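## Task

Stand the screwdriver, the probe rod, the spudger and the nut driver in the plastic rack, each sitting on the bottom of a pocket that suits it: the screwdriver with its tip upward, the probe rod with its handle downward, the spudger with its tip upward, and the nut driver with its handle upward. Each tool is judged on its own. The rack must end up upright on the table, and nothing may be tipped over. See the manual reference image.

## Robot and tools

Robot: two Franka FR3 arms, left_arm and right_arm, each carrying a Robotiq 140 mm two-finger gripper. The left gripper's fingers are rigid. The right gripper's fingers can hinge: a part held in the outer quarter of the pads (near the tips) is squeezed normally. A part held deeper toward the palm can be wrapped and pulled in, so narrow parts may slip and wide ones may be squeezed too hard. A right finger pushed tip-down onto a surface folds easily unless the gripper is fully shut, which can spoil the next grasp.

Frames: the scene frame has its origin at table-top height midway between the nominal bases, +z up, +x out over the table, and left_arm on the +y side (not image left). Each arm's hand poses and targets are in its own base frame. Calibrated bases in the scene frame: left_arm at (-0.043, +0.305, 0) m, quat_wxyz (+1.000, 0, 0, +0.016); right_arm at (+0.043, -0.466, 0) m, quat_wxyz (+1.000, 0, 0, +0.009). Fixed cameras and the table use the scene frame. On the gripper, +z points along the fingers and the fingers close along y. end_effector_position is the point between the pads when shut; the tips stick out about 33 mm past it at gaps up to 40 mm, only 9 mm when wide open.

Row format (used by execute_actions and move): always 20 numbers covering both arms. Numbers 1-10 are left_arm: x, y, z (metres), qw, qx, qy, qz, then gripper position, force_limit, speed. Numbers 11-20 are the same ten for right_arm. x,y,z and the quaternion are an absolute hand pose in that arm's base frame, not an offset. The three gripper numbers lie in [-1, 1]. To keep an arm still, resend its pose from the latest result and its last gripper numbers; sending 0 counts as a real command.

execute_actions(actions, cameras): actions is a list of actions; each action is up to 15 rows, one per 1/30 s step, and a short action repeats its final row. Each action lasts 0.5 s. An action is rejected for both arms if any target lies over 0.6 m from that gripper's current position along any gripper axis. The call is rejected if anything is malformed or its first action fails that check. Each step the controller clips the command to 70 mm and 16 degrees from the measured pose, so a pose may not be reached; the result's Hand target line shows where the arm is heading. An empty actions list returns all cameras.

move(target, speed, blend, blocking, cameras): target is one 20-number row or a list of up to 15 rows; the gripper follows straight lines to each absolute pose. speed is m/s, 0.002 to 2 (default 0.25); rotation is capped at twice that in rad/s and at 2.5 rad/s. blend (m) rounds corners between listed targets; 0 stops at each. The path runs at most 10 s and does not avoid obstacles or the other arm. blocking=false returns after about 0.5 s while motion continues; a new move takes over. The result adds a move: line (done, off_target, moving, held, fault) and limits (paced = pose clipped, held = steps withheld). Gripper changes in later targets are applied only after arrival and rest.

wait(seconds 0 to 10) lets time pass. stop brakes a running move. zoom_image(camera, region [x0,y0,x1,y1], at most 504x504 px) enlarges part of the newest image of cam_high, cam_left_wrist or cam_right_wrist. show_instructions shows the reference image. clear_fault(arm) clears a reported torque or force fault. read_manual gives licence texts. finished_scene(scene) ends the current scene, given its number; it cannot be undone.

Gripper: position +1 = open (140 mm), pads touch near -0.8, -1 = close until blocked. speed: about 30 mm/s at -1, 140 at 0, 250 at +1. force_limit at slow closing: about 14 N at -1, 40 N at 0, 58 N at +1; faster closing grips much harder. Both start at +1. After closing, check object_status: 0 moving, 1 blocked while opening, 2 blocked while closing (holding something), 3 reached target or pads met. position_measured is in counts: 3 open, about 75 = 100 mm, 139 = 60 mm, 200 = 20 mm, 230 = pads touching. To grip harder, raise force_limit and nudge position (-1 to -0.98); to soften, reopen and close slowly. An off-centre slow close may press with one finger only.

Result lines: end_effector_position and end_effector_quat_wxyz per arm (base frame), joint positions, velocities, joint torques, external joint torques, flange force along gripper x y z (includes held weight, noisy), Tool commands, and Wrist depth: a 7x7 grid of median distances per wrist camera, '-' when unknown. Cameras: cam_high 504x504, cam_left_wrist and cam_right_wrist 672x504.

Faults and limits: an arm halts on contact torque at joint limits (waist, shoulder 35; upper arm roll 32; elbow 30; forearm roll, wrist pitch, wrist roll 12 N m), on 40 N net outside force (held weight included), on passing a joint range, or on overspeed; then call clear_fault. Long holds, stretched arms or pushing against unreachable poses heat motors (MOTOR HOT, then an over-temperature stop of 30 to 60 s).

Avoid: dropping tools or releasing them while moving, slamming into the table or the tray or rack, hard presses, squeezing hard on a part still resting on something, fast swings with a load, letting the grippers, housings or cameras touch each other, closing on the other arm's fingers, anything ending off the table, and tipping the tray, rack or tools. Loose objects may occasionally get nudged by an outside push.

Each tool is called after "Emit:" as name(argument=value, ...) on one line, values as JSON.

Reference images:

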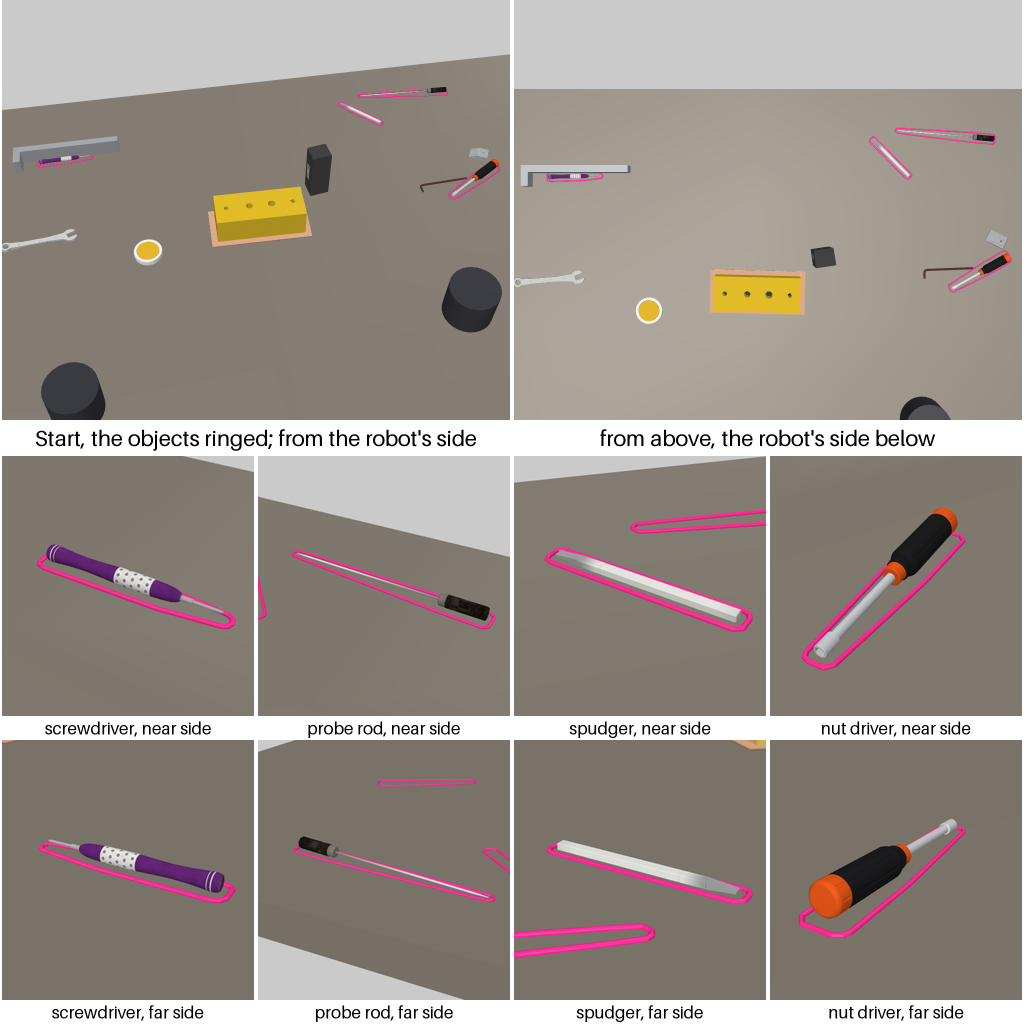

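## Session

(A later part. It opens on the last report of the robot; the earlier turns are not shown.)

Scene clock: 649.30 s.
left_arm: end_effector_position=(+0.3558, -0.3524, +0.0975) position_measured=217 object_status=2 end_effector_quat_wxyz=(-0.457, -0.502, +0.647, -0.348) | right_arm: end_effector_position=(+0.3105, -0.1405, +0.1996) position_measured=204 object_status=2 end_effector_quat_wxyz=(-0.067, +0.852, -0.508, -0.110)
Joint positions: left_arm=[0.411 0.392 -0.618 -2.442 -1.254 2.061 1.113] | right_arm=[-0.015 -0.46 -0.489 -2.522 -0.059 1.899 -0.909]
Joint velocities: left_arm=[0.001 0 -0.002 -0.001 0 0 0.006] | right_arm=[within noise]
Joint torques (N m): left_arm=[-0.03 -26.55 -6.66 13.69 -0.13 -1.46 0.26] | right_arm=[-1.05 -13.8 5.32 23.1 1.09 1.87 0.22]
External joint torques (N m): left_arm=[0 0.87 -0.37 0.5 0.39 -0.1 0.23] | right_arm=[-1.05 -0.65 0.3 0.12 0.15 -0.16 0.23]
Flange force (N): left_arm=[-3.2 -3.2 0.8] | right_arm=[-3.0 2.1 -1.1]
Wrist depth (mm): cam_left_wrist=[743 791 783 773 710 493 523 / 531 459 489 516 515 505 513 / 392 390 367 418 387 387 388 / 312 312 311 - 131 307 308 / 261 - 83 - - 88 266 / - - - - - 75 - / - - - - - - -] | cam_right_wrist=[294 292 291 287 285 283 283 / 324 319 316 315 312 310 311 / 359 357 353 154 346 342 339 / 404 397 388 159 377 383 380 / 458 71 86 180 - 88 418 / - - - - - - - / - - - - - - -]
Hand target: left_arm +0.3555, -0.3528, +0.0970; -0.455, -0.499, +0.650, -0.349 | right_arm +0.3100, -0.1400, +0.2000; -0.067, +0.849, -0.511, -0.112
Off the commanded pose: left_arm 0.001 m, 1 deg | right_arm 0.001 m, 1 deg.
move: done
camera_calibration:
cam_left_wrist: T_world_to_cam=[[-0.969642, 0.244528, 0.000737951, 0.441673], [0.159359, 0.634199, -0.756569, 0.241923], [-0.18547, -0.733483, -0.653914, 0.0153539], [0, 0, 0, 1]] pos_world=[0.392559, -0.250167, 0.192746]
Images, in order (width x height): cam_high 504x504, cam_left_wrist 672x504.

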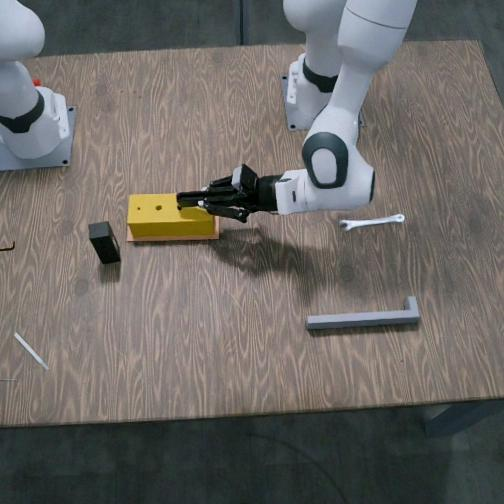

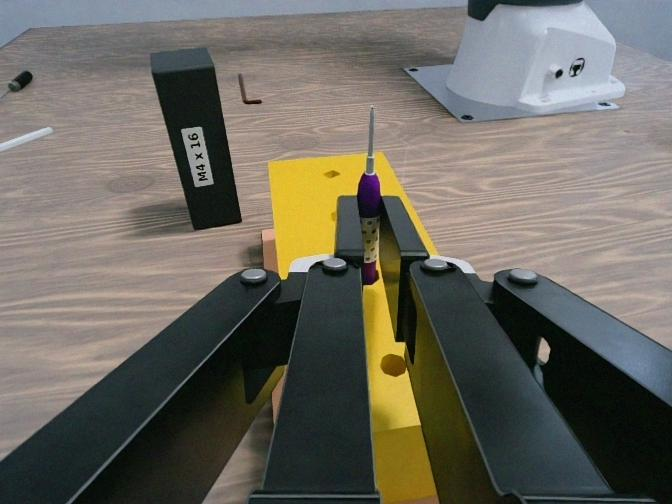

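Emit:
move(target=[[0.3555,-0.3526,0.0865,0.4551,0.4987,-0.6499,0.3492,-1,-0.3,-1,0.31,-0.14,0.25,-0.0673,0.8493,-0.5114,-0.1118,-1,0,-1],[0.3555,-0.3526,0.0865,0.4551,0.4987,-0.6499,0.3492,-0.55,-0.3,-1,0.33,0.0,0.33,-0.126,0.2566,-0.9576,-0.0338,-1,0,-1],[0.3798,-0.2618,0.1207,0.4551,0.4987,-0.6499,0.3492,-0.55,-0.3,-1,0.33,0.10,0.35,0,-0.5,-0.866,0,-1,0,-1],[0.42,-0.10,0.30,0.4551,0.4987,-0.6499,0.3492,-0.55,-0.3,-1,0.33,0.20,0.34,0.4663,-0.51,-0.6077,-0.3913,-1,0,-1]], speed=[0.05,0.3,0.35,0.35], cameras=["all"])

Emit:
zoom_image(camera="cam_high", region=[120, 150, 220, 250])

Scene clock: 723.07 s.
left_arm: end_effector_position=(+0.3914, -0.2167, +0.1708) position_measured=199 object_status=3 end_effector_quat_wxyz=(-0.454, -0.497, +0.651, -0.351) | right_arm: end_effector_position=(+0.3300, +0.1275, +0.3474) position_measured=204 object_status=2 end_effector_quat_wxyz=(-0.140, +0.523, +0.832, +0.118)
Joint positions: left_arm=[0.614 0.221 -0.483 -2.371 -0.992 1.731 1.006] | right_arm=[-1.532 -1.312 0.777 -2.224 1.01 0.832 1.911]
Joint velocities: left_arm=[-0.001 0 -0.001 -0.001 0 -0.001 -0.005] | right_arm=[0 -0.002 -0.001 0 0 -0.003 0.005]
Joint torques (N m): left_arm=[0.43 -28.26 -2.69 16.6 -0.52 -1.48 -0.21] | right_arm=[-1.24 20.12 -20.25 11.07 1.79 1.27 0.23]
External joint torques (N m): left_arm=[0.45 -0.51 0.37 0.06 0.4 -0.27 -0.24] | right_arm=[-1.18 -0.06 1.03 -0.41 0.44 -0.18 0.22]
Flange force (N): left_arm=[1.4 1.2 -2.2] | right_arm=[-2.3 3.2 1.2]
Wrist depth (mm): cam_left_wrist=[- 1019 961 1070 872 617 4925 / 730 732 704 699 651 657 662 / 541 543 511 608 527 515 511 / 438 431 448 - 415 417 415 / 373 - 89 319 115 73 356 / - - - 302 - - - / - - - - - - -] | cam_right_wrist=[472 478 484 495 503 512 517 / 480 478 491 481 505 513 521 / 459 482 487 150 498 517 521 / 462 480 487 158 505 514 517 / 472 71 86 93 - 88 521 / - - - - - - - / - - - - - - -]
Hand target: left_arm +0.3912, -0.2159, +0.1716; -0.455, -0.499, +0.650, -0.349 | right_arm +0.3300, +0.1284, +0.3472; -0.142, +0.527, +0.829, +0.119
Off the commanded pose: left_arm 0.176 m, 0 deg | right_arm 0.073 m, 56 deg.
move: off_target (left_arm, right_arm; path cut at 10 s); path passed 3 of 4 targets
camera_calibration:
cam_left_wrist: T_world_to_cam=[[-0.96824, 0.249729, -0.012073, 0.44576], [0.172312, 0.631535, -0.755958, 0.199874], [-0.18116, -0.734029, -0.654509, 0.16769], [0, 0, 0, 1]] pos_world=[0.42754, -0.114458, 0.266232]
cam_right_wrist: T_world_to_cam=[[0.895382, 0.440044, 0.0682037, -0.36922], [0.441844, -0.896995, -0.0132277, -0.0212471], [0.0553576, 0.0419792, -0.997584, 0.466959], [0, 0, 0, 1]] pos_world=[0.314131, 0.123812, 0.490731]

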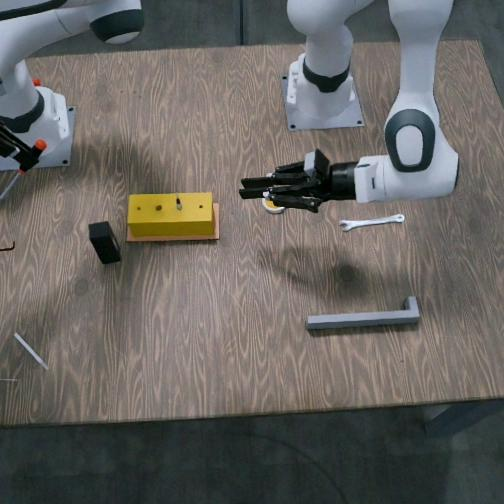

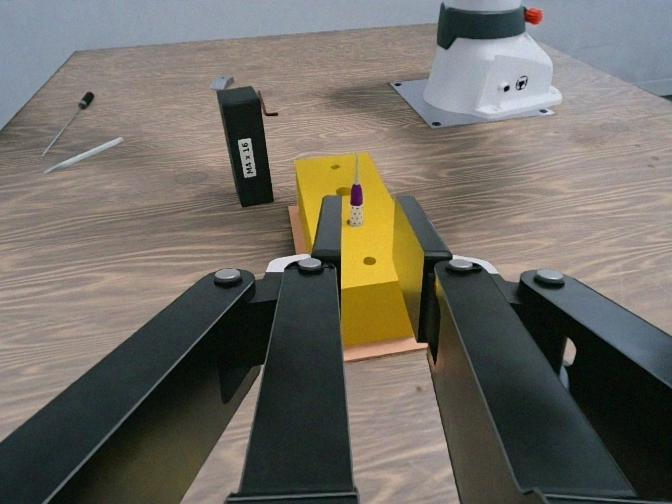

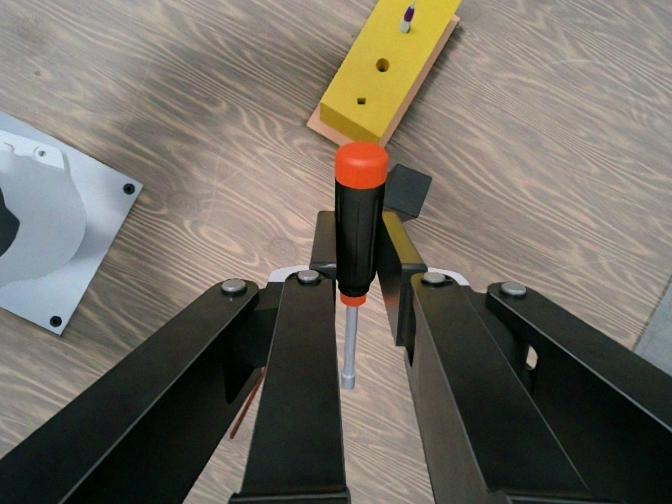

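Scaled by 5.040 from the camera's 504x504 image, which has a finer 720x720 frame.

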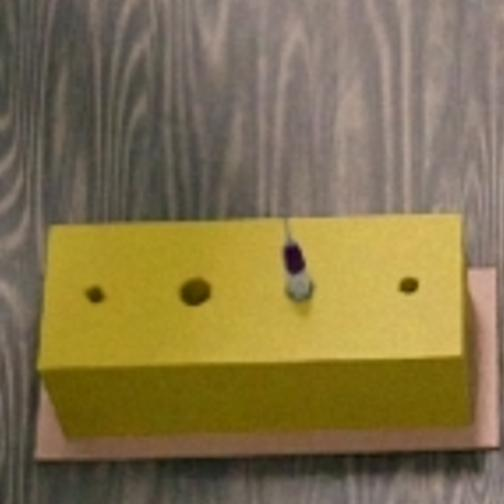

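Emit:
move(target=[[0.42,-0.05,0.30,0.4551,0.4987,-0.6499,0.3492,-0.55,-0.3,-1,0.33,0.20,0.34,0.4663,-0.51,-0.6077,-0.3913,-1,0,-1]], speed=0.4, cameras=["cam_high","cam_right_wrist"])

Scene clock: 732.03 s.
left_arm: end_effector_position=(+0.4208, -0.0502, +0.2999) position_measured=199 object_status=3 end_effector_quat_wxyz=(-0.453, -0.497, +0.651, -0.352) | right_arm: end_effector_position=(+0.3301, +0.1993, +0.3386) position_measured=204 object_status=2 end_effector_quat_wxyz=(-0.463, +0.509, +0.611, +0.391)
Joint positions: left_arm=[0.805 0.178 -0.338 -2.03 -0.786 1.285 0.868] | right_arm=[-1.677 -0.893 1.132 -2.493 1.366 0.659 2.091]
Joint velocities: left_arm=[-0.001 -0.002 -0.002 -0.001 0.001 -0.002 -0.008] | right_arm=[-0.001 0 0 0 0 0 0.005]
Joint torques (N m): left_arm=[0.45 -30.87 -1.95 20.75 -1.11 -1.29 -0.2] | right_arm=[-0.75 13.26 -18.14 14.68 2.96 -1.65 0.29]
External joint torques (N m): left_arm=[0.53 1.05 0.12 0.41 0.42 -0.29 -0.23] | right_arm=[-0.73 0.97 0.91 -0.62 0.53 -0.13 0.26]
Flange force (N): left_arm=[-1.9 -2.6 -4.0] | right_arm=[-3.3 4.3 -1.2]
Wrist depth (mm): cam_left_wrist=[- 2515 2364 - 770 - - / - 1065 1037 1028 853 969 2717 / 2273 788 783 804 765 748 734 / 641 637 649 - 606 617 606 / 547 - 88 499 115 73 521 / - - - 446 - - - / - - - - - - -] | cam_right_wrist=[- 575 581 - 618 2150 - / - 668 762 - 2312 1903 - / 2792 817 951 149 982 1024 - / 682 710 741 159 744 762 2150 / 573 71 86 181 - 88 625 / - - - - - - - / - - - - - - -]
Hand target: left_arm +0.4200, -0.0500, +0.3000; -0.455, -0.499, +0.650, -0.349 | right_arm +0.3300, +0.2000, +0.3400; -0.466, +0.510, +0.608, +0.391
Off the commanded pose: left_arm 0.001 m, 0 deg | right_arm 0.002 m, 1 deg.
move: done
camera_calibration:
cam_right_wrist: T_world_to_cam=[[0.984519, 0.172267, 0.0323395, -0.364246], [0.126066, -0.567766, -0.81348, 0.352518], [-0.121774, 0.804963, -0.580693, 0.220368], [0, 0, 0, 1]] pos_world=[0.341002, 0.0855071, 0.426512]
Images, in order (width x height): cam_high 504x504, cam_right_wrist 672x504.

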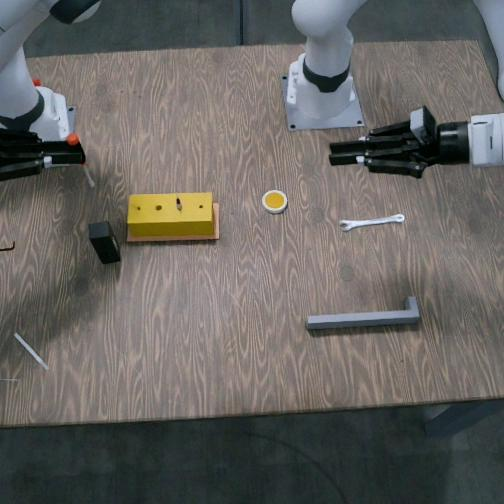

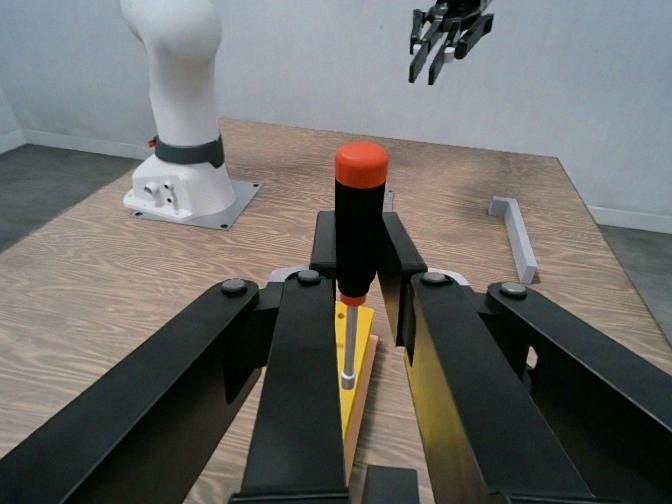

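Emit:
move(target=[[0.42,0.0,0.30,0.4551,0.4987,-0.6499,0.3492,-0.55,-0.3,-1,0.30,0.36,0.32,0.4074,-0.5896,-0.5309,-0.4524,-1,0,-1],[0.42,0.0,0.30,0.4551,0.4987,-0.6499,0.3492,-0.55,-0.3,-1,0.278,0.410,0.22,0.4074,-0.5896,-0.5309,-0.4524,-1,0,-1]], speed=[0.3,0.2], cameras=["cam_high","cam_right_wrist"])

Emit:
zoom_image(camera="cam_high", region=[130, 120, 230, 250])

Emit:
zoom_image(camera="cam_right_wrist", region=[280, 250, 440, 420])

Scene clock: 773.03 s.
left_arm: end_effector_position=(+0.4208, -0.0003, +0.3000) position_measured=199 object_status=3 end_effector_quat_wxyz=(-0.455, -0.501, +0.648, -0.349) | right_arm: end_effector_position=(+0.2774, +0.4103, +0.2198) position_measured=204 object_status=2 end_effector_quat_wxyz=(-0.410, +0.592, +0.530, +0.449)
Joint positions: left_arm=[0.844 0.251 -0.302 -1.927 -0.722 1.219 0.873] | right_arm=[-0.614 -1.131 1.37 -3.039 2.479 1.328 2.628]
Joint velocities: left_arm=[within noise] | right_arm=[0 0 0 0 0 0.001 -0.006]
Joint torques (N m): left_arm=[0.47 -33.66 -2.83 20.85 -1.12 -1.27 0.28] | right_arm=[-0.33 10.95 -16.54 8.4 3.53 -0.44 -0.19]
External joint torques (N m): left_arm=[0.53 1.03 -0.22 0.48 0.4 -0.24 0.25] | right_arm=[-0.35 0.75 0.58 -0.41 0.59 0.17 -0.22]
Flange force (N): left_arm=[-2.3 -2.0 -3.9] | right_arm=[-5.5 0.8 3.1]
Wrist depth (mm): cam_left_wrist=[- 2074 - 535 824 - 2542 / - 1037 1032 895 902 989 2814 / 2130 788 736 763 768 753 763 / 637 629 644 - 614 617 614 / 546 - 89 498 115 73 527 / - - - 444 - - - / - - - - - - -] | cam_right_wrist=[1972 2067 - 2047 - - - / 417 1009 2194 1886 - - - / 456 703 731 151 744 757 2792 / 475 527 561 159 551 550 563 / 434 71 86 181 - 88 447 / - - - - - - - / - - - - - - -]
Hand target: left_arm +0.4200, +0.0000, +0.3000; -0.455, -0.499, +0.650, -0.349 | right_arm +0.2780, +0.4100, +0.2200; -0.408, +0.590, +0.531, +0.452
Off the commanded pose: left_arm 0.001 m, 0 deg | right_arm 0.001 m, 1 deg.
joint sent to its limit (right arm) — joint 4 (elbow), lower limit, where the elbow is as bent as it goes. The joint targets still meet the commanded pose.
move: done
camera_calibration:
cam_right_wrist: T_world_to_cam=[[0.994164, -0.106718, 0.0157969, -0.229444], [-0.0487848, -0.575329, -0.816466, 0.434536], [0.0962198, 0.810931, -0.577177, -0.0885611], [0, 0, 0, 1]] pos_world=[0.257825, 0.297332, 0.307293]
Images, in order (width x height): cam_high 504x504, cam_right_wrist 672x504.

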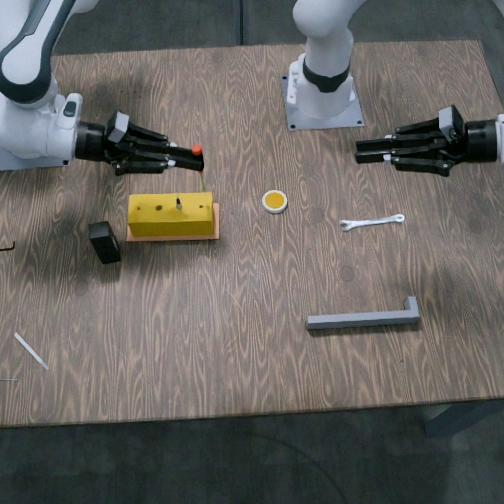

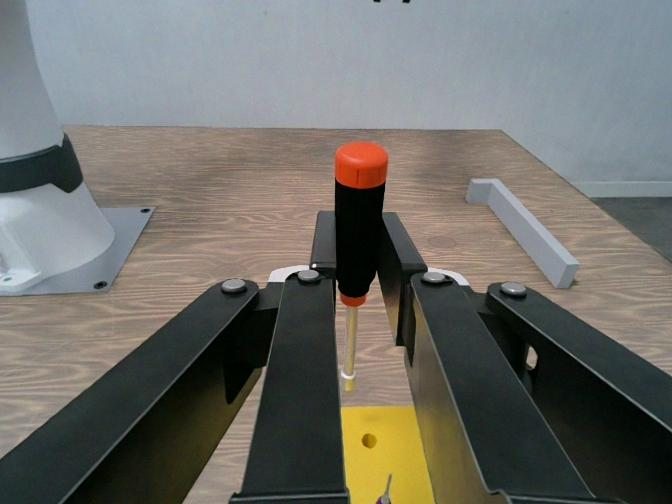

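Scaled by 3.877 from the camera's 504x504 image, which has a finer 720x720 frame.

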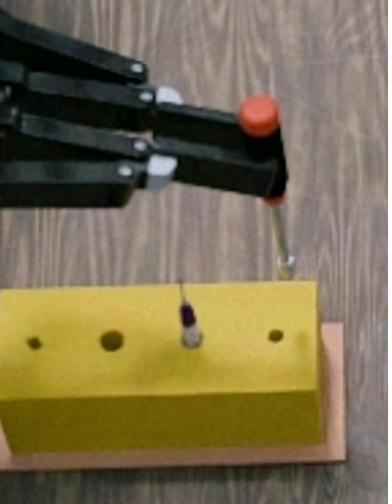

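Scaled by 2.965 from the camera's 672x504 image, which has a finer 960x720 frame.

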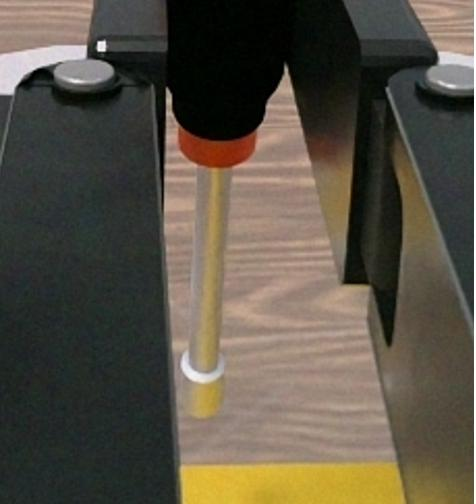

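Emit:
move(target=[[0.42,0.0,0.30,0.4551,0.4987,-0.6499,0.3492,-0.55,-0.3,-1,0.290,0.4028,0.187,0.4074,-0.5896,-0.5309,-0.4524,-1,0,-1]], speed=[0.1], cameras=["cam_high","cam_right_wrist"])

Emit:
zoom_image(camera="cam_high", region=[130, 120, 230, 250])

Emit:
zoom_image(camera="cam_right_wrist", region=[280, 250, 440, 420])

Scene clock: 792.53 s.
left_arm: end_effector_position=(+0.4208, -0.0003, +0.3000) position_measured=199 object_status=3 end_effector_quat_wxyz=(-0.455, -0.501, +0.648, -0.349) | right_arm: end_effector_position=(+0.2896, +0.4019, +0.1856) position_measured=204 object_status=2 end_effector_quat_wxyz=(-0.409, +0.594, +0.528, +0.449)
Joint positions: left_arm=[0.844 0.251 -0.302 -1.927 -0.722 1.219 0.873] | right_arm=[-0.769 -1.089 1.515 -3.01 2.526 1.261 2.534]
Joint velocities: left_arm=[within noise] | right_arm=[0 0.001 0 -0.002 0 -0.002 -0.006]
Joint torques (N m): left_arm=[0.42 -33.65 -2.83 20.79 -1.11 -1.28 0.29] | right_arm=[-1.25 10.9 -16.74 7.01 3.51 -0.98 -0.06]
External joint torques (N m): left_arm=[0.5 1.16 -0.2 0.38 0.42 -0.25 0.26] | right_arm=[-1.31 -0.74 0.79 0.4 0.62 -0.17 -0.09]
Flange force (N): left_arm=[-2.6 -2.0 -3.8] | right_arm=[-6.9 8.6 1.1]
Wrist depth (mm): cam_left_wrist=[2388 - - 587 853 - 2273 / 3070 1041 997 889 895 949 2955 / 2169 765 765 770 773 758 743 / 625 625 649 - 608 619 612 / 548 - 89 500 115 73 527 / - - - 445 - - - / - - - - - - -] | cam_right_wrist=[- 1853 - - 1903 - - / 455 903 805 911 857 2263 - / 457 625 640 150 657 659 2471 / 455 467 499 159 485 487 495 / 368 386 86 181 - 88 395 / - - - - - - - / - - - - - - -]
Hand target: left_arm +0.4200, +0.0000, +0.3000; -0.455, -0.499, +0.650, -0.349 | right_arm +0.2900, +0.4028, +0.1870; -0.407, +0.590, +0.531, +0.452
Off the commanded pose: left_arm 0.001 m, 0 deg | right_arm 0.002 m, 1 deg.
move: done
camera_calibration:
cam_right_wrist: T_world_to_cam=[[0.993584, -0.112219, 0.0140452, -0.239184], [-0.0536114, -0.576703, -0.815193, 0.404112], [0.09958, 0.80921, -0.579019, -0.102587], [0, 0, 0, 1]] pos_world=[0.26953, 0.289226, 0.273389]
Images, in order (width x height): cam_high 504x504, cam_right_wrist 672x504.

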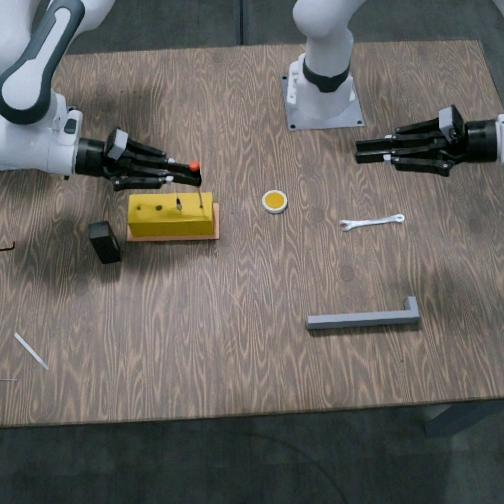

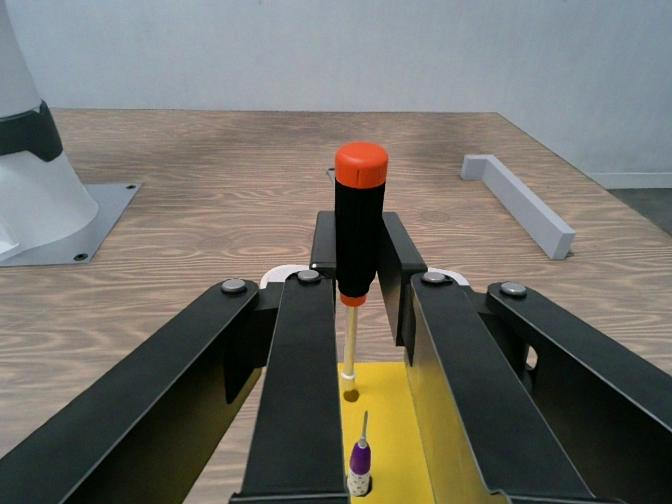

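Scaled by 3.877 from the camera's 504x504 image, which has a finer 720x720 frame.

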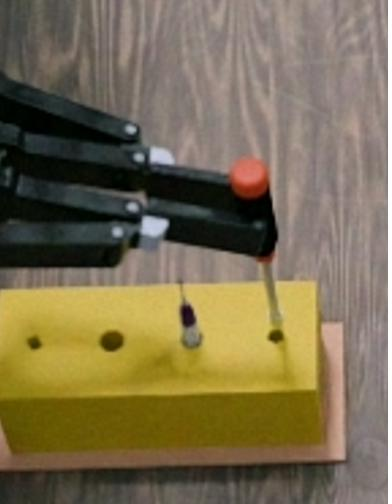

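Scaled by 2.965 from the camera's 672x504 image, which has a finer 960x720 frame.

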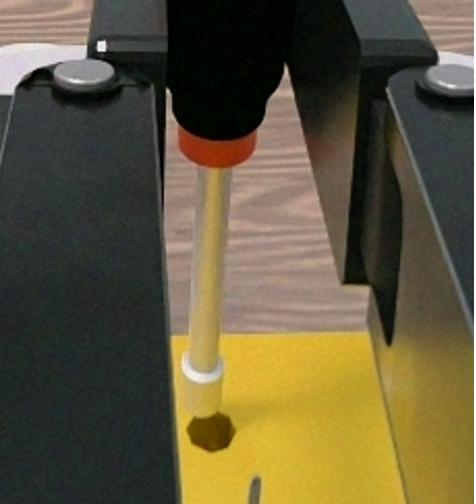

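Emit:
move(target=[[0.42,0.0,0.30,0.4551,0.4987,-0.6499,0.3492,-0.55,-0.3,-1,0.2922,0.4045,0.170,0.4074,-0.5896,-0.5309,-0.4524,-1,0,-1]], speed=[0.05], cameras=["cam_high","cam_right_wrist"])

Emit:
zoom_image(camera="cam_high", region=[150, 150, 220, 230])

Emit:
zoom_image(camera="cam_right_wrist", region=[280, 250, 440, 420])

Scene clock: 805.13 s.
left_arm: end_effector_position=(+0.4208, -0.0003, +0.3000) position_measured=199 object_status=3 end_effector_quat_wxyz=(-0.455, -0.501, +0.648, -0.349) | right_arm: end_effector_position=(+0.2936, +0.4065, +0.1769) position_measured=204 object_status=2 end_effector_quat_wxyz=(-0.413, +0.588, +0.525, +0.456)
Joint positions: left_arm=[0.844 0.251 -0.302 -1.927 -0.722 1.219 0.873] | right_arm=[-0.823 -1.079 1.589 -2.99 2.581 1.234 2.505]
Joint velocities: left_arm=[within noise] | right_arm=[0 -0.001 0.003 0.001 0.002 -0.002 -0.006]
Joint torques (N m): left_arm=[0.46 -33.61 -2.79 20.78 -1.12 -1.29 0.3] | right_arm=[-0.99 10.47 -12.57 4.6 0.87 0.68 -0.15]
External joint torques (N m): left_arm=[0.55 1.23 -0.13 0.34 0.41 -0.26 0.27] | right_arm=[-0.95 -2.04 5.31 -0.9 -2.03 1.59 -0.18]
Flange force (N): left_arm=[-2.7 -2.0 -3.9] | right_arm=[-16.7 8.3 4.8]
Wrist depth (mm): cam_left_wrist=[- 1938 2111 598 815 - 2463 / - 1037 1051 582 892 1006 2955 / 2056 796 770 775 760 768 760 / 634 627 642 - 611 616 608 / 545 - 89 500 115 73 524 / - - - 444 - - - / - - - - - - -] | cam_right_wrist=[- 1869 2067 2067 1919 - - / 460 888 2108 2087 935 - - / 478 627 634 150 651 676 2312 / 449 458 485 159 481 480 487 / 358 375 86 180 - 88 387 / - - - 223 - - - / - - - - - - -]
Hand target: left_arm +0.4200, +0.0000, +0.3000; -0.455, -0.499, +0.650, -0.349 | right_arm +0.2922, +0.4044, +0.1701; -0.407, +0.590, +0.531, +0.452
Off the commanded pose: left_arm 0.001 m, 0 deg | right_arm 0.007 m, 1 deg.
move: off_target (right_arm)
camera_calibration:
cam_right_wrist: T_world_to_cam=[[0.993565, -0.11165, 0.0190728, -0.243651], [-0.0470421, -0.559932, -0.827202, 0.393302], [0.103037, 0.820981, -0.561581, -0.12069], [0, 0, 0, 1]] pos_world=[0.273021, 0.292103, 0.26221]
Images, in order (width x height): cam_high 504x504, cam_right_wrist 672x504.

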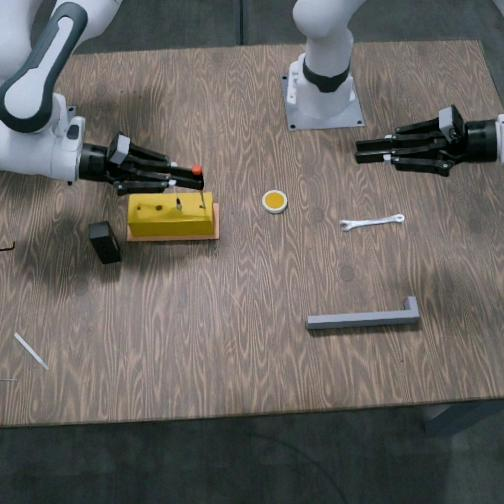

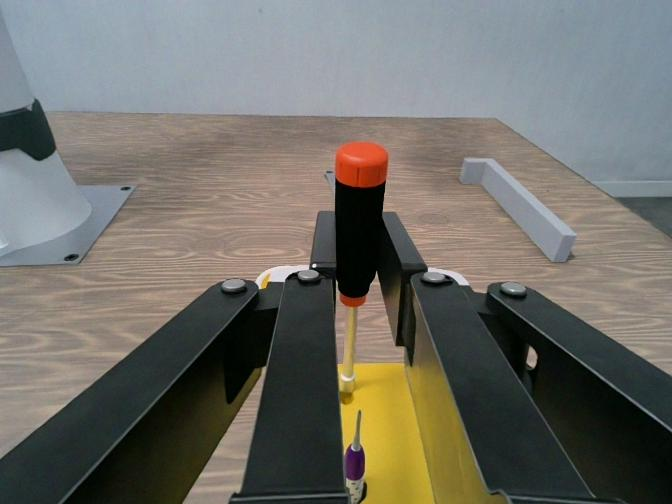

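Scaled by 6.300 from the camera's 504x504 image, which has a finer 720x720 frame.

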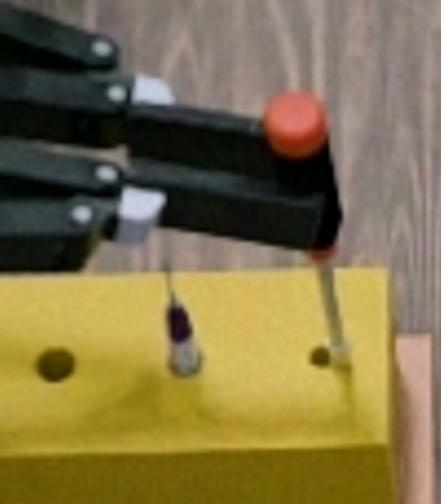

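Scaled by 2.965 from the camera's 672x504 image, which has a finer 960x720 frame.

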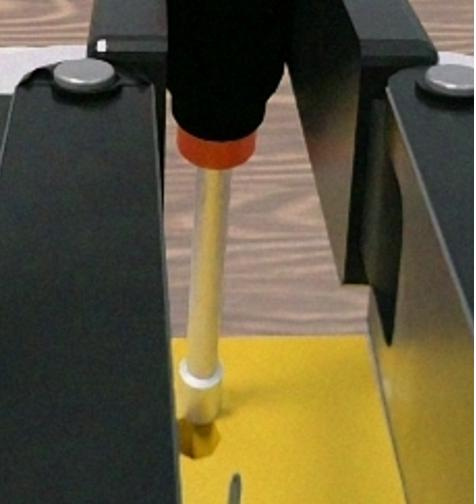

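Emit:
move(target=[[0.42,0.0,0.30,0.4551,0.4987,-0.6499,0.3492,-0.55,-0.3,-1,0.2934,0.4045,0.185,0.4074,-0.5896,-0.5309,-0.4524,-1,0,-1],[0.42,0.0,0.30,0.4551,0.4987,-0.6499,0.3492,-0.55,-0.3,-1,0.2936,0.4010,0.179,0.4074,-0.5896,-0.5309,-0.4524,-1,0,-1],[0.42,0.0,0.30,0.4551,0.4987,-0.6499,0.3492,-0.55,-0.3,-1,0.2936,0.4010,0.170,0.4074,-0.5896,-0.5309,-0.4524,-1,0,-1]], speed=[0.06,0.05,0.03], cameras=["cam_high","cam_right_wrist"])

Emit:
zoom_image(camera="cam_high", region=[150, 150, 220, 230])

Emit:
zoom_image(camera="cam_right_wrist", region=[280, 250, 440, 420])

Scene clock: 828.17 s.
left_arm: end_effector_position=(+0.4208, -0.0003, +0.3000) position_measured=199 object_status=3 end_effector_quat_wxyz=(-0.455, -0.501, +0.648, -0.349) | right_arm: end_effector_position=(+0.2952, +0.4028, +0.1770) position_measured=204 object_status=2 end_effector_quat_wxyz=(-0.412, +0.587, +0.526, +0.457)
Joint positions: left_arm=[0.844 0.251 -0.302 -1.927 -0.722 1.219 0.873] | right_arm=[-0.837 -1.096 1.594 -2.993 2.585 1.213 2.509]
Joint velocities: left_arm=[within noise] | right_arm=[0.001 0 0.004 -0.001 0.002 -0.002 -0.003]
Joint torques (N m): left_arm=[0.49 -33.69 -2.81 20.82 -1.09 -1.28 0.29] | right_arm=[-0.98 11.16 -12.51 4.35 0.83 0.38 -0.22]
External joint torques (N m): left_arm=[0.47 1.13 -0.25 0.35 0.43 -0.26 0.27] | right_arm=[-1 -1.51 5.47 -0.88 -2.11 1.28 -0.25]
Flange force (N): left_arm=[-2.5 -1.9 -3.7] | right_arm=[-18.4 8.8 4.2]
Wrist depth (mm): cam_left_wrist=[1906 - - 598 920 2515 - / 2364 1037 1032 572 889 1023 2749 / 2092 783 739 750 765 755 753 / 629 624 648 - 611 617 611 / 540 - 89 499 115 73 535 / - - - 443 - - - / - - - - - - -] | cam_right_wrist=[2047 2067 - 2129 1807 2239 - / 850 900 2047 955 911 1000 - / 522 616 636 150 651 734 2559 / 452 459 489 159 480 460 496 / 360 377 87 180 - 88 385 / - - - - - - - / - - - 183 - - -]
Hand target: left_arm +0.4200, +0.0000, +0.3000; -0.455, -0.499, +0.650, -0.349 | right_arm +0.2936, +0.4009, +0.1701; -0.407, +0.590, +0.531, +0.452
Off the commanded pose: left_arm 0.001 m, 0 deg | right_arm 0.007 m, 1 deg.
move: off_target (right_arm)
camera_calibration:
cam_right_wrist: T_world_to_cam=[[0.993494, -0.111834, 0.0215097, -0.246022], [-0.0451559, -0.560232, -0.827104, 0.390925], [0.104548, 0.820751, -0.561638, -0.118073], [0, 0, 0, 1]] pos_world=[0.274418, 0.288403, 0.262313]
Images, in order (width x height): cam_high 504x504, cam_right_wrist 672x504.

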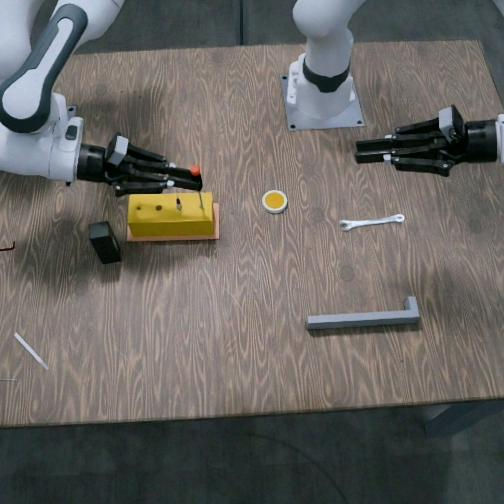

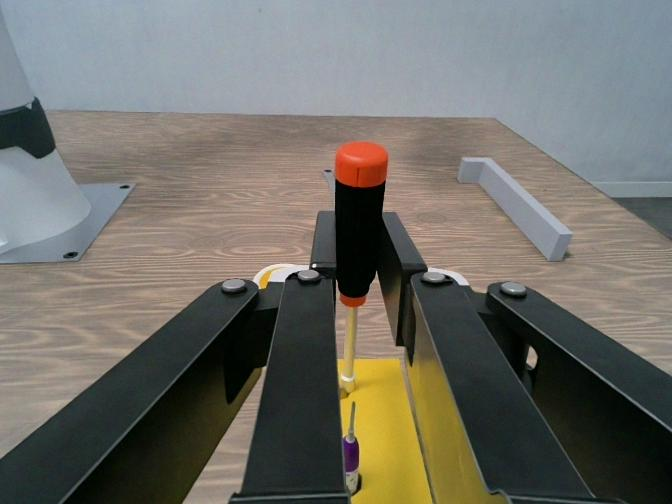

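Scaled by 6.300 from the camera's 504x504 image, which has a finer 720x720 frame.

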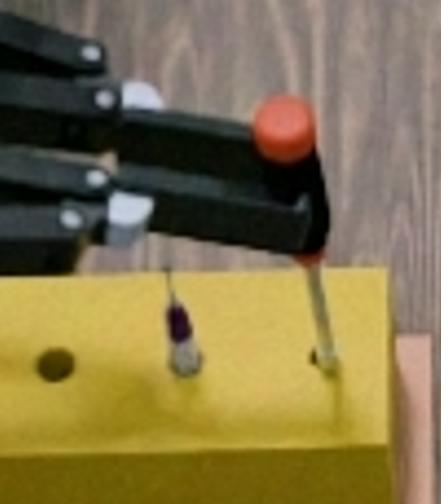

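Scaled by 2.965 from the camera's 672x504 image, which has a finer 960x720 frame.

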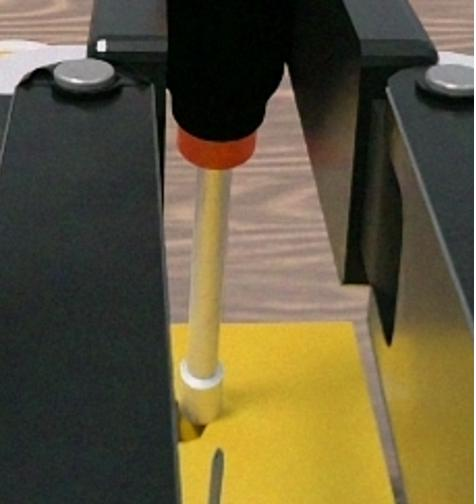

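Emit:
move(target=[[0.42,0.0,0.30,0.4551,0.4987,-0.6499,0.3492,-0.55,-0.3,-1,0.2930,0.4015,0.184,0.4074,-0.5896,-0.5309,-0.4524,-1,0,-1],[0.42,0.0,0.30,0.4551,0.4987,-0.6499,0.3492,-0.55,-0.3,-1,0.2920,0.3980,0.179,0.4074,-0.5896,-0.5309,-0.4524,-1,0,-1],[0.42,0.0,0.30,0.4551,0.4987,-0.6499,0.3492,-0.55,-0.3,-1,0.2915,0.3980,0.171,0.4074,-0.5896,-0.5309,-0.4524,-1,0,-1]], speed=[0.06,0.05,0.03], cameras=["cam_high","cam_right_wrist"])

Emit:
zoom_image(camera="cam_high", region=[150, 150, 220, 230])

Emit:
zoom_image(camera="cam_right_wrist", region=[280, 250, 440, 420])

Scene clock: 843.17 s.
left_arm: end_effector_position=(+0.4208, -0.0003, +0.3000) position_measured=199 object_status=3 end_effector_quat_wxyz=(-0.455, -0.501, +0.648, -0.349) | right_arm: end_effector_position=(+0.2930, +0.3995, +0.1770) position_measured=204 object_status=2 end_effector_quat_wxyz=(-0.411, +0.588, +0.526, +0.456)
Joint positions: left_arm=[0.844 0.251 -0.302 -1.927 -0.722 1.219 0.873] | right_arm=[-0.83 -1.109 1.592 -3.004 2.589 1.203 2.516]
Joint velocities: left_arm=[within noise] | right_arm=[-0.001 -0.002 0 0.001 0.001 -0.002 -0.005]
Joint torques (N m): left_arm=[0.47 -33.62 -2.84 20.83 -1.12 -1.28 0.26] | right_arm=[-1.09 11.07 -12.48 4.27 1.12 0.22 -0.06]
External joint torques (N m): left_arm=[0.54 1.17 -0.21 0.39 0.41 -0.26 0.23] | right_arm=[-1.05 -1.53 5.44 -0.76 -1.86 1.1 -0.09]
Flange force (N): left_arm=[-2.6 -2.1 -3.9] | right_arm=[-18.5 9.3 4.1]
Wrist depth (mm): cam_left_wrist=[- - 2149 591 829 - 3752 / - 1023 1015 582 895 981 2781 / 2209 788 770 773 763 763 760 / 635 629 655 - 614 625 608 / 541 - 89 502 115 73 528 / - - - 440 - - - / - - - - - - -] | cam_right_wrist=[- - - - - - - / 450 877 888 995 955 2559 2194 / 501 618 627 150 655 726 2443 / 448 456 490 159 479 482 493 / 360 375 86 180 - 88 387 / - - - 224 - - - / - - - - - - -]
Hand target: left_arm +0.4200, +0.0000, +0.3000; -0.455, -0.499, +0.650, -0.349 | right_arm +0.2915, +0.3979, +0.1711; -0.407, +0.590, +0.531, +0.452
Off the commanded pose: left_arm 0.001 m, 0 deg | right_arm 0.006 m, 1 deg.
move: off_target (right_arm)
camera_calibration:
cam_right_wrist: T_world_to_cam=[[0.993485, -0.111896, 0.0216023, -0.244182], [-0.0453557, -0.562123, -0.825809, 0.389647], [0.104548, 0.819449, -0.563536, -0.114345], [0, 0, 0, 1]] pos_world=[0.272218, 0.285406, 0.262612]
Images, in order (width x height): cam_high 504x504, cam_right_wrist 672x504.

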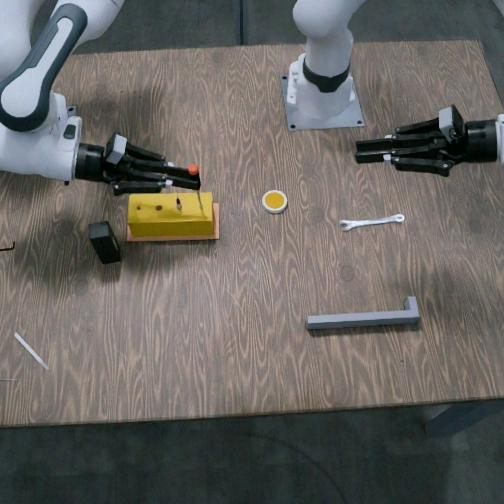

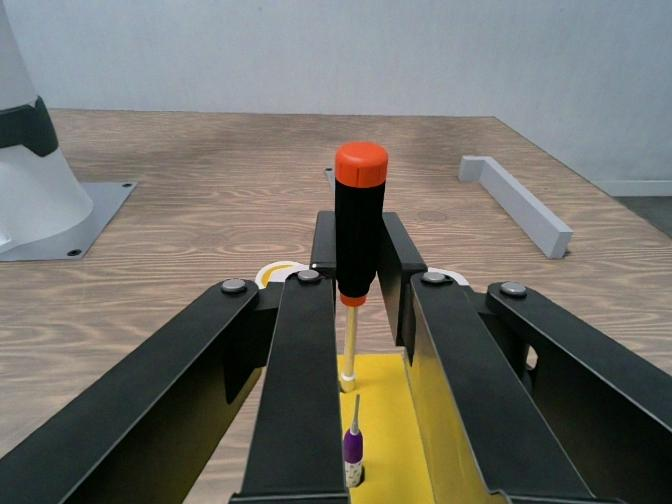

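Scaled by 6.300 from the camera's 504x504 image, which has a finer 720x720 frame.

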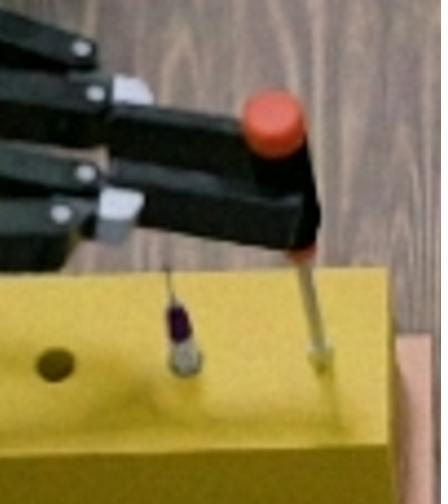

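Scaled by 2.965 from the camera's 672x504 image, which has a finer 960x720 frame.

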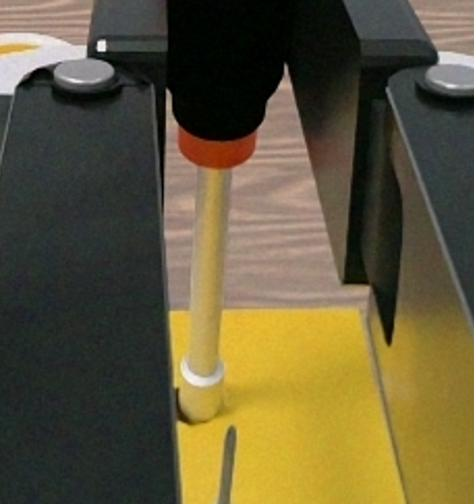

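Emit:
move(target=[[0.42,0.0,0.30,0.4551,0.4987,-0.6499,0.3492,-0.55,-0.3,-1,0.2910,0.3985,0.181,0.4074,-0.5896,-0.5309,-0.4524,-1,0,-1],[0.42,0.0,0.30,0.4551,0.4987,-0.6499,0.3492,-0.55,-0.3,-1,0.2900,0.3982,0.174,0.4074,-0.5896,-0.5309,-0.4524,-1,0,-1],[0.42,0.0,0.30,0.4551,0.4987,-0.6499,0.3492,-0.55,-0.3,-1,0.2880,0.3980,0.171,0.4074,-0.5896,-0.5309,-0.4524,-1,0,-1]], speed=[0.06,0.04,0.01], cameras=["cam_high","cam_right_wrist"])

Emit:
zoom_image(camera="cam_high", region=[150, 150, 220, 230])

Emit:
zoom_image(camera="cam_right_wrist", region=[280, 250, 440, 420])

Scene clock: 862.93 s.
left_arm: end_effector_position=(+0.4208, -0.0003, +0.3000) position_measured=199 object_status=3 end_effector_quat_wxyz=(-0.455, -0.501, +0.648, -0.349) | right_arm: end_effector_position=(+0.2897, +0.4002, +0.1771) position_measured=204 object_status=2 end_effector_quat_wxyz=(-0.411, +0.587, +0.527, +0.457)
Joint positions: left_arm=[0.844 0.251 -0.302 -1.927 -0.722 1.219 0.873] | right_arm=[-0.813 -1.118 1.595 -3.013 2.604 1.204 2.524]
Joint torques (N m): left_arm=[0.44 -33.64 -2.86 20.74 -1.11 -1.3 0.27] | right_arm=[-0.36 11.35 -13.49 3.7 1.25 0.25 -0.01]
External joint torques (N m): left_arm=[0.26 1.25 -0.44 0.2 0.41 -0.29 0.24] | right_arm=[-0.34 -1.16 4.3 -1.07 -1.73 1.1 -0.04]
Flange force (N): left_arm=[-2.6 -2.1 -3.2] | right_arm=[-12.2 3.3 3.1]
Wrist depth (mm): cam_left_wrist=[- - 2209 600 844 2437 - / - 1051 1006 571 882 997 2883 / 2074 780 775 763 773 768 758 / 630 634 648 - 616 614 608 / 545 - 89 501 115 73 528 / - - - 444 - - - / - - - - - - -] | cam_right_wrist=[- - - - - - - / 446 867 896 923 927 2312 2559 / 522 612 634 150 661 678 2194 / 448 455 484 159 480 466 498 / 356 372 86 180 - 88 387 / - - - - - - - / - - - - - - -]
Hand target: left_arm +0.4200, +0.0000, +0.3000; -0.455, -0.499, +0.650, -0.349 | right_arm +0.2880, +0.3980, +0.1711; -0.407, +0.590, +0.531, +0.452
Off the commanded pose: left_arm 0.001 m, 0 deg | right_arm 0.007 m, 1 deg.
move: off_target (right_arm)
camera_calibration:
cam_right_wrist: T_world_to_cam=[[0.993606, -0.110219, 0.024465, -0.241996], [-0.0420599, -0.562455, -0.825757, 0.38903], [0.104775, 0.819449, -0.563494, -0.114552], [0, 0, 0, 1]] pos_world=[0.268814, 0.286009, 0.262616]
Images, in order (width x height): cam_high 504x504, cam_right_wrist 672x504.

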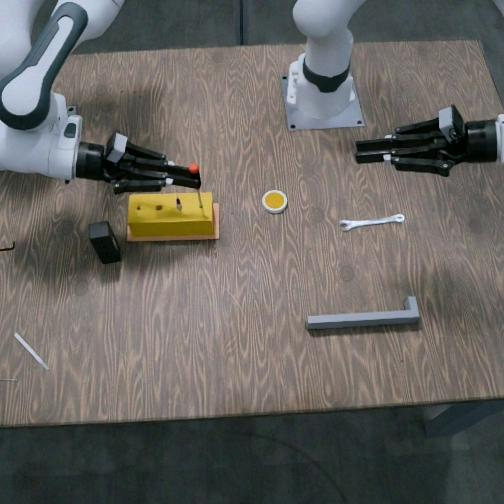

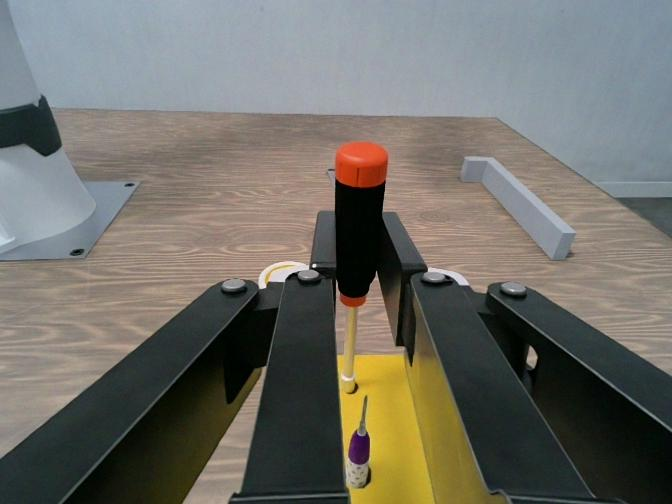

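Scaled by 6.300 from the camera's 504x504 image, which has a finer 720x720 frame.

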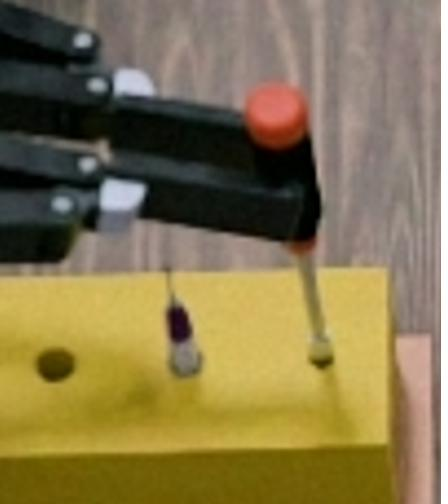

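Scaled by 2.965 from the camera's 672x504 image, which has a finer 960x720 frame.

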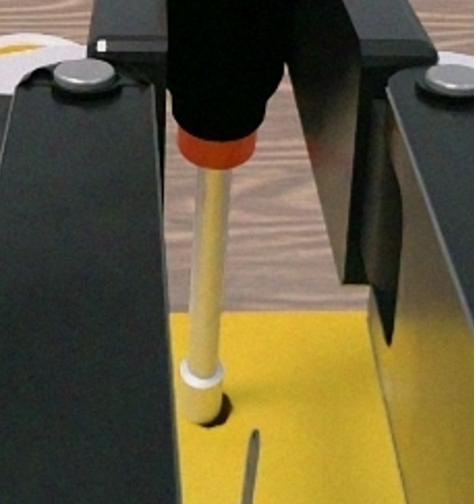

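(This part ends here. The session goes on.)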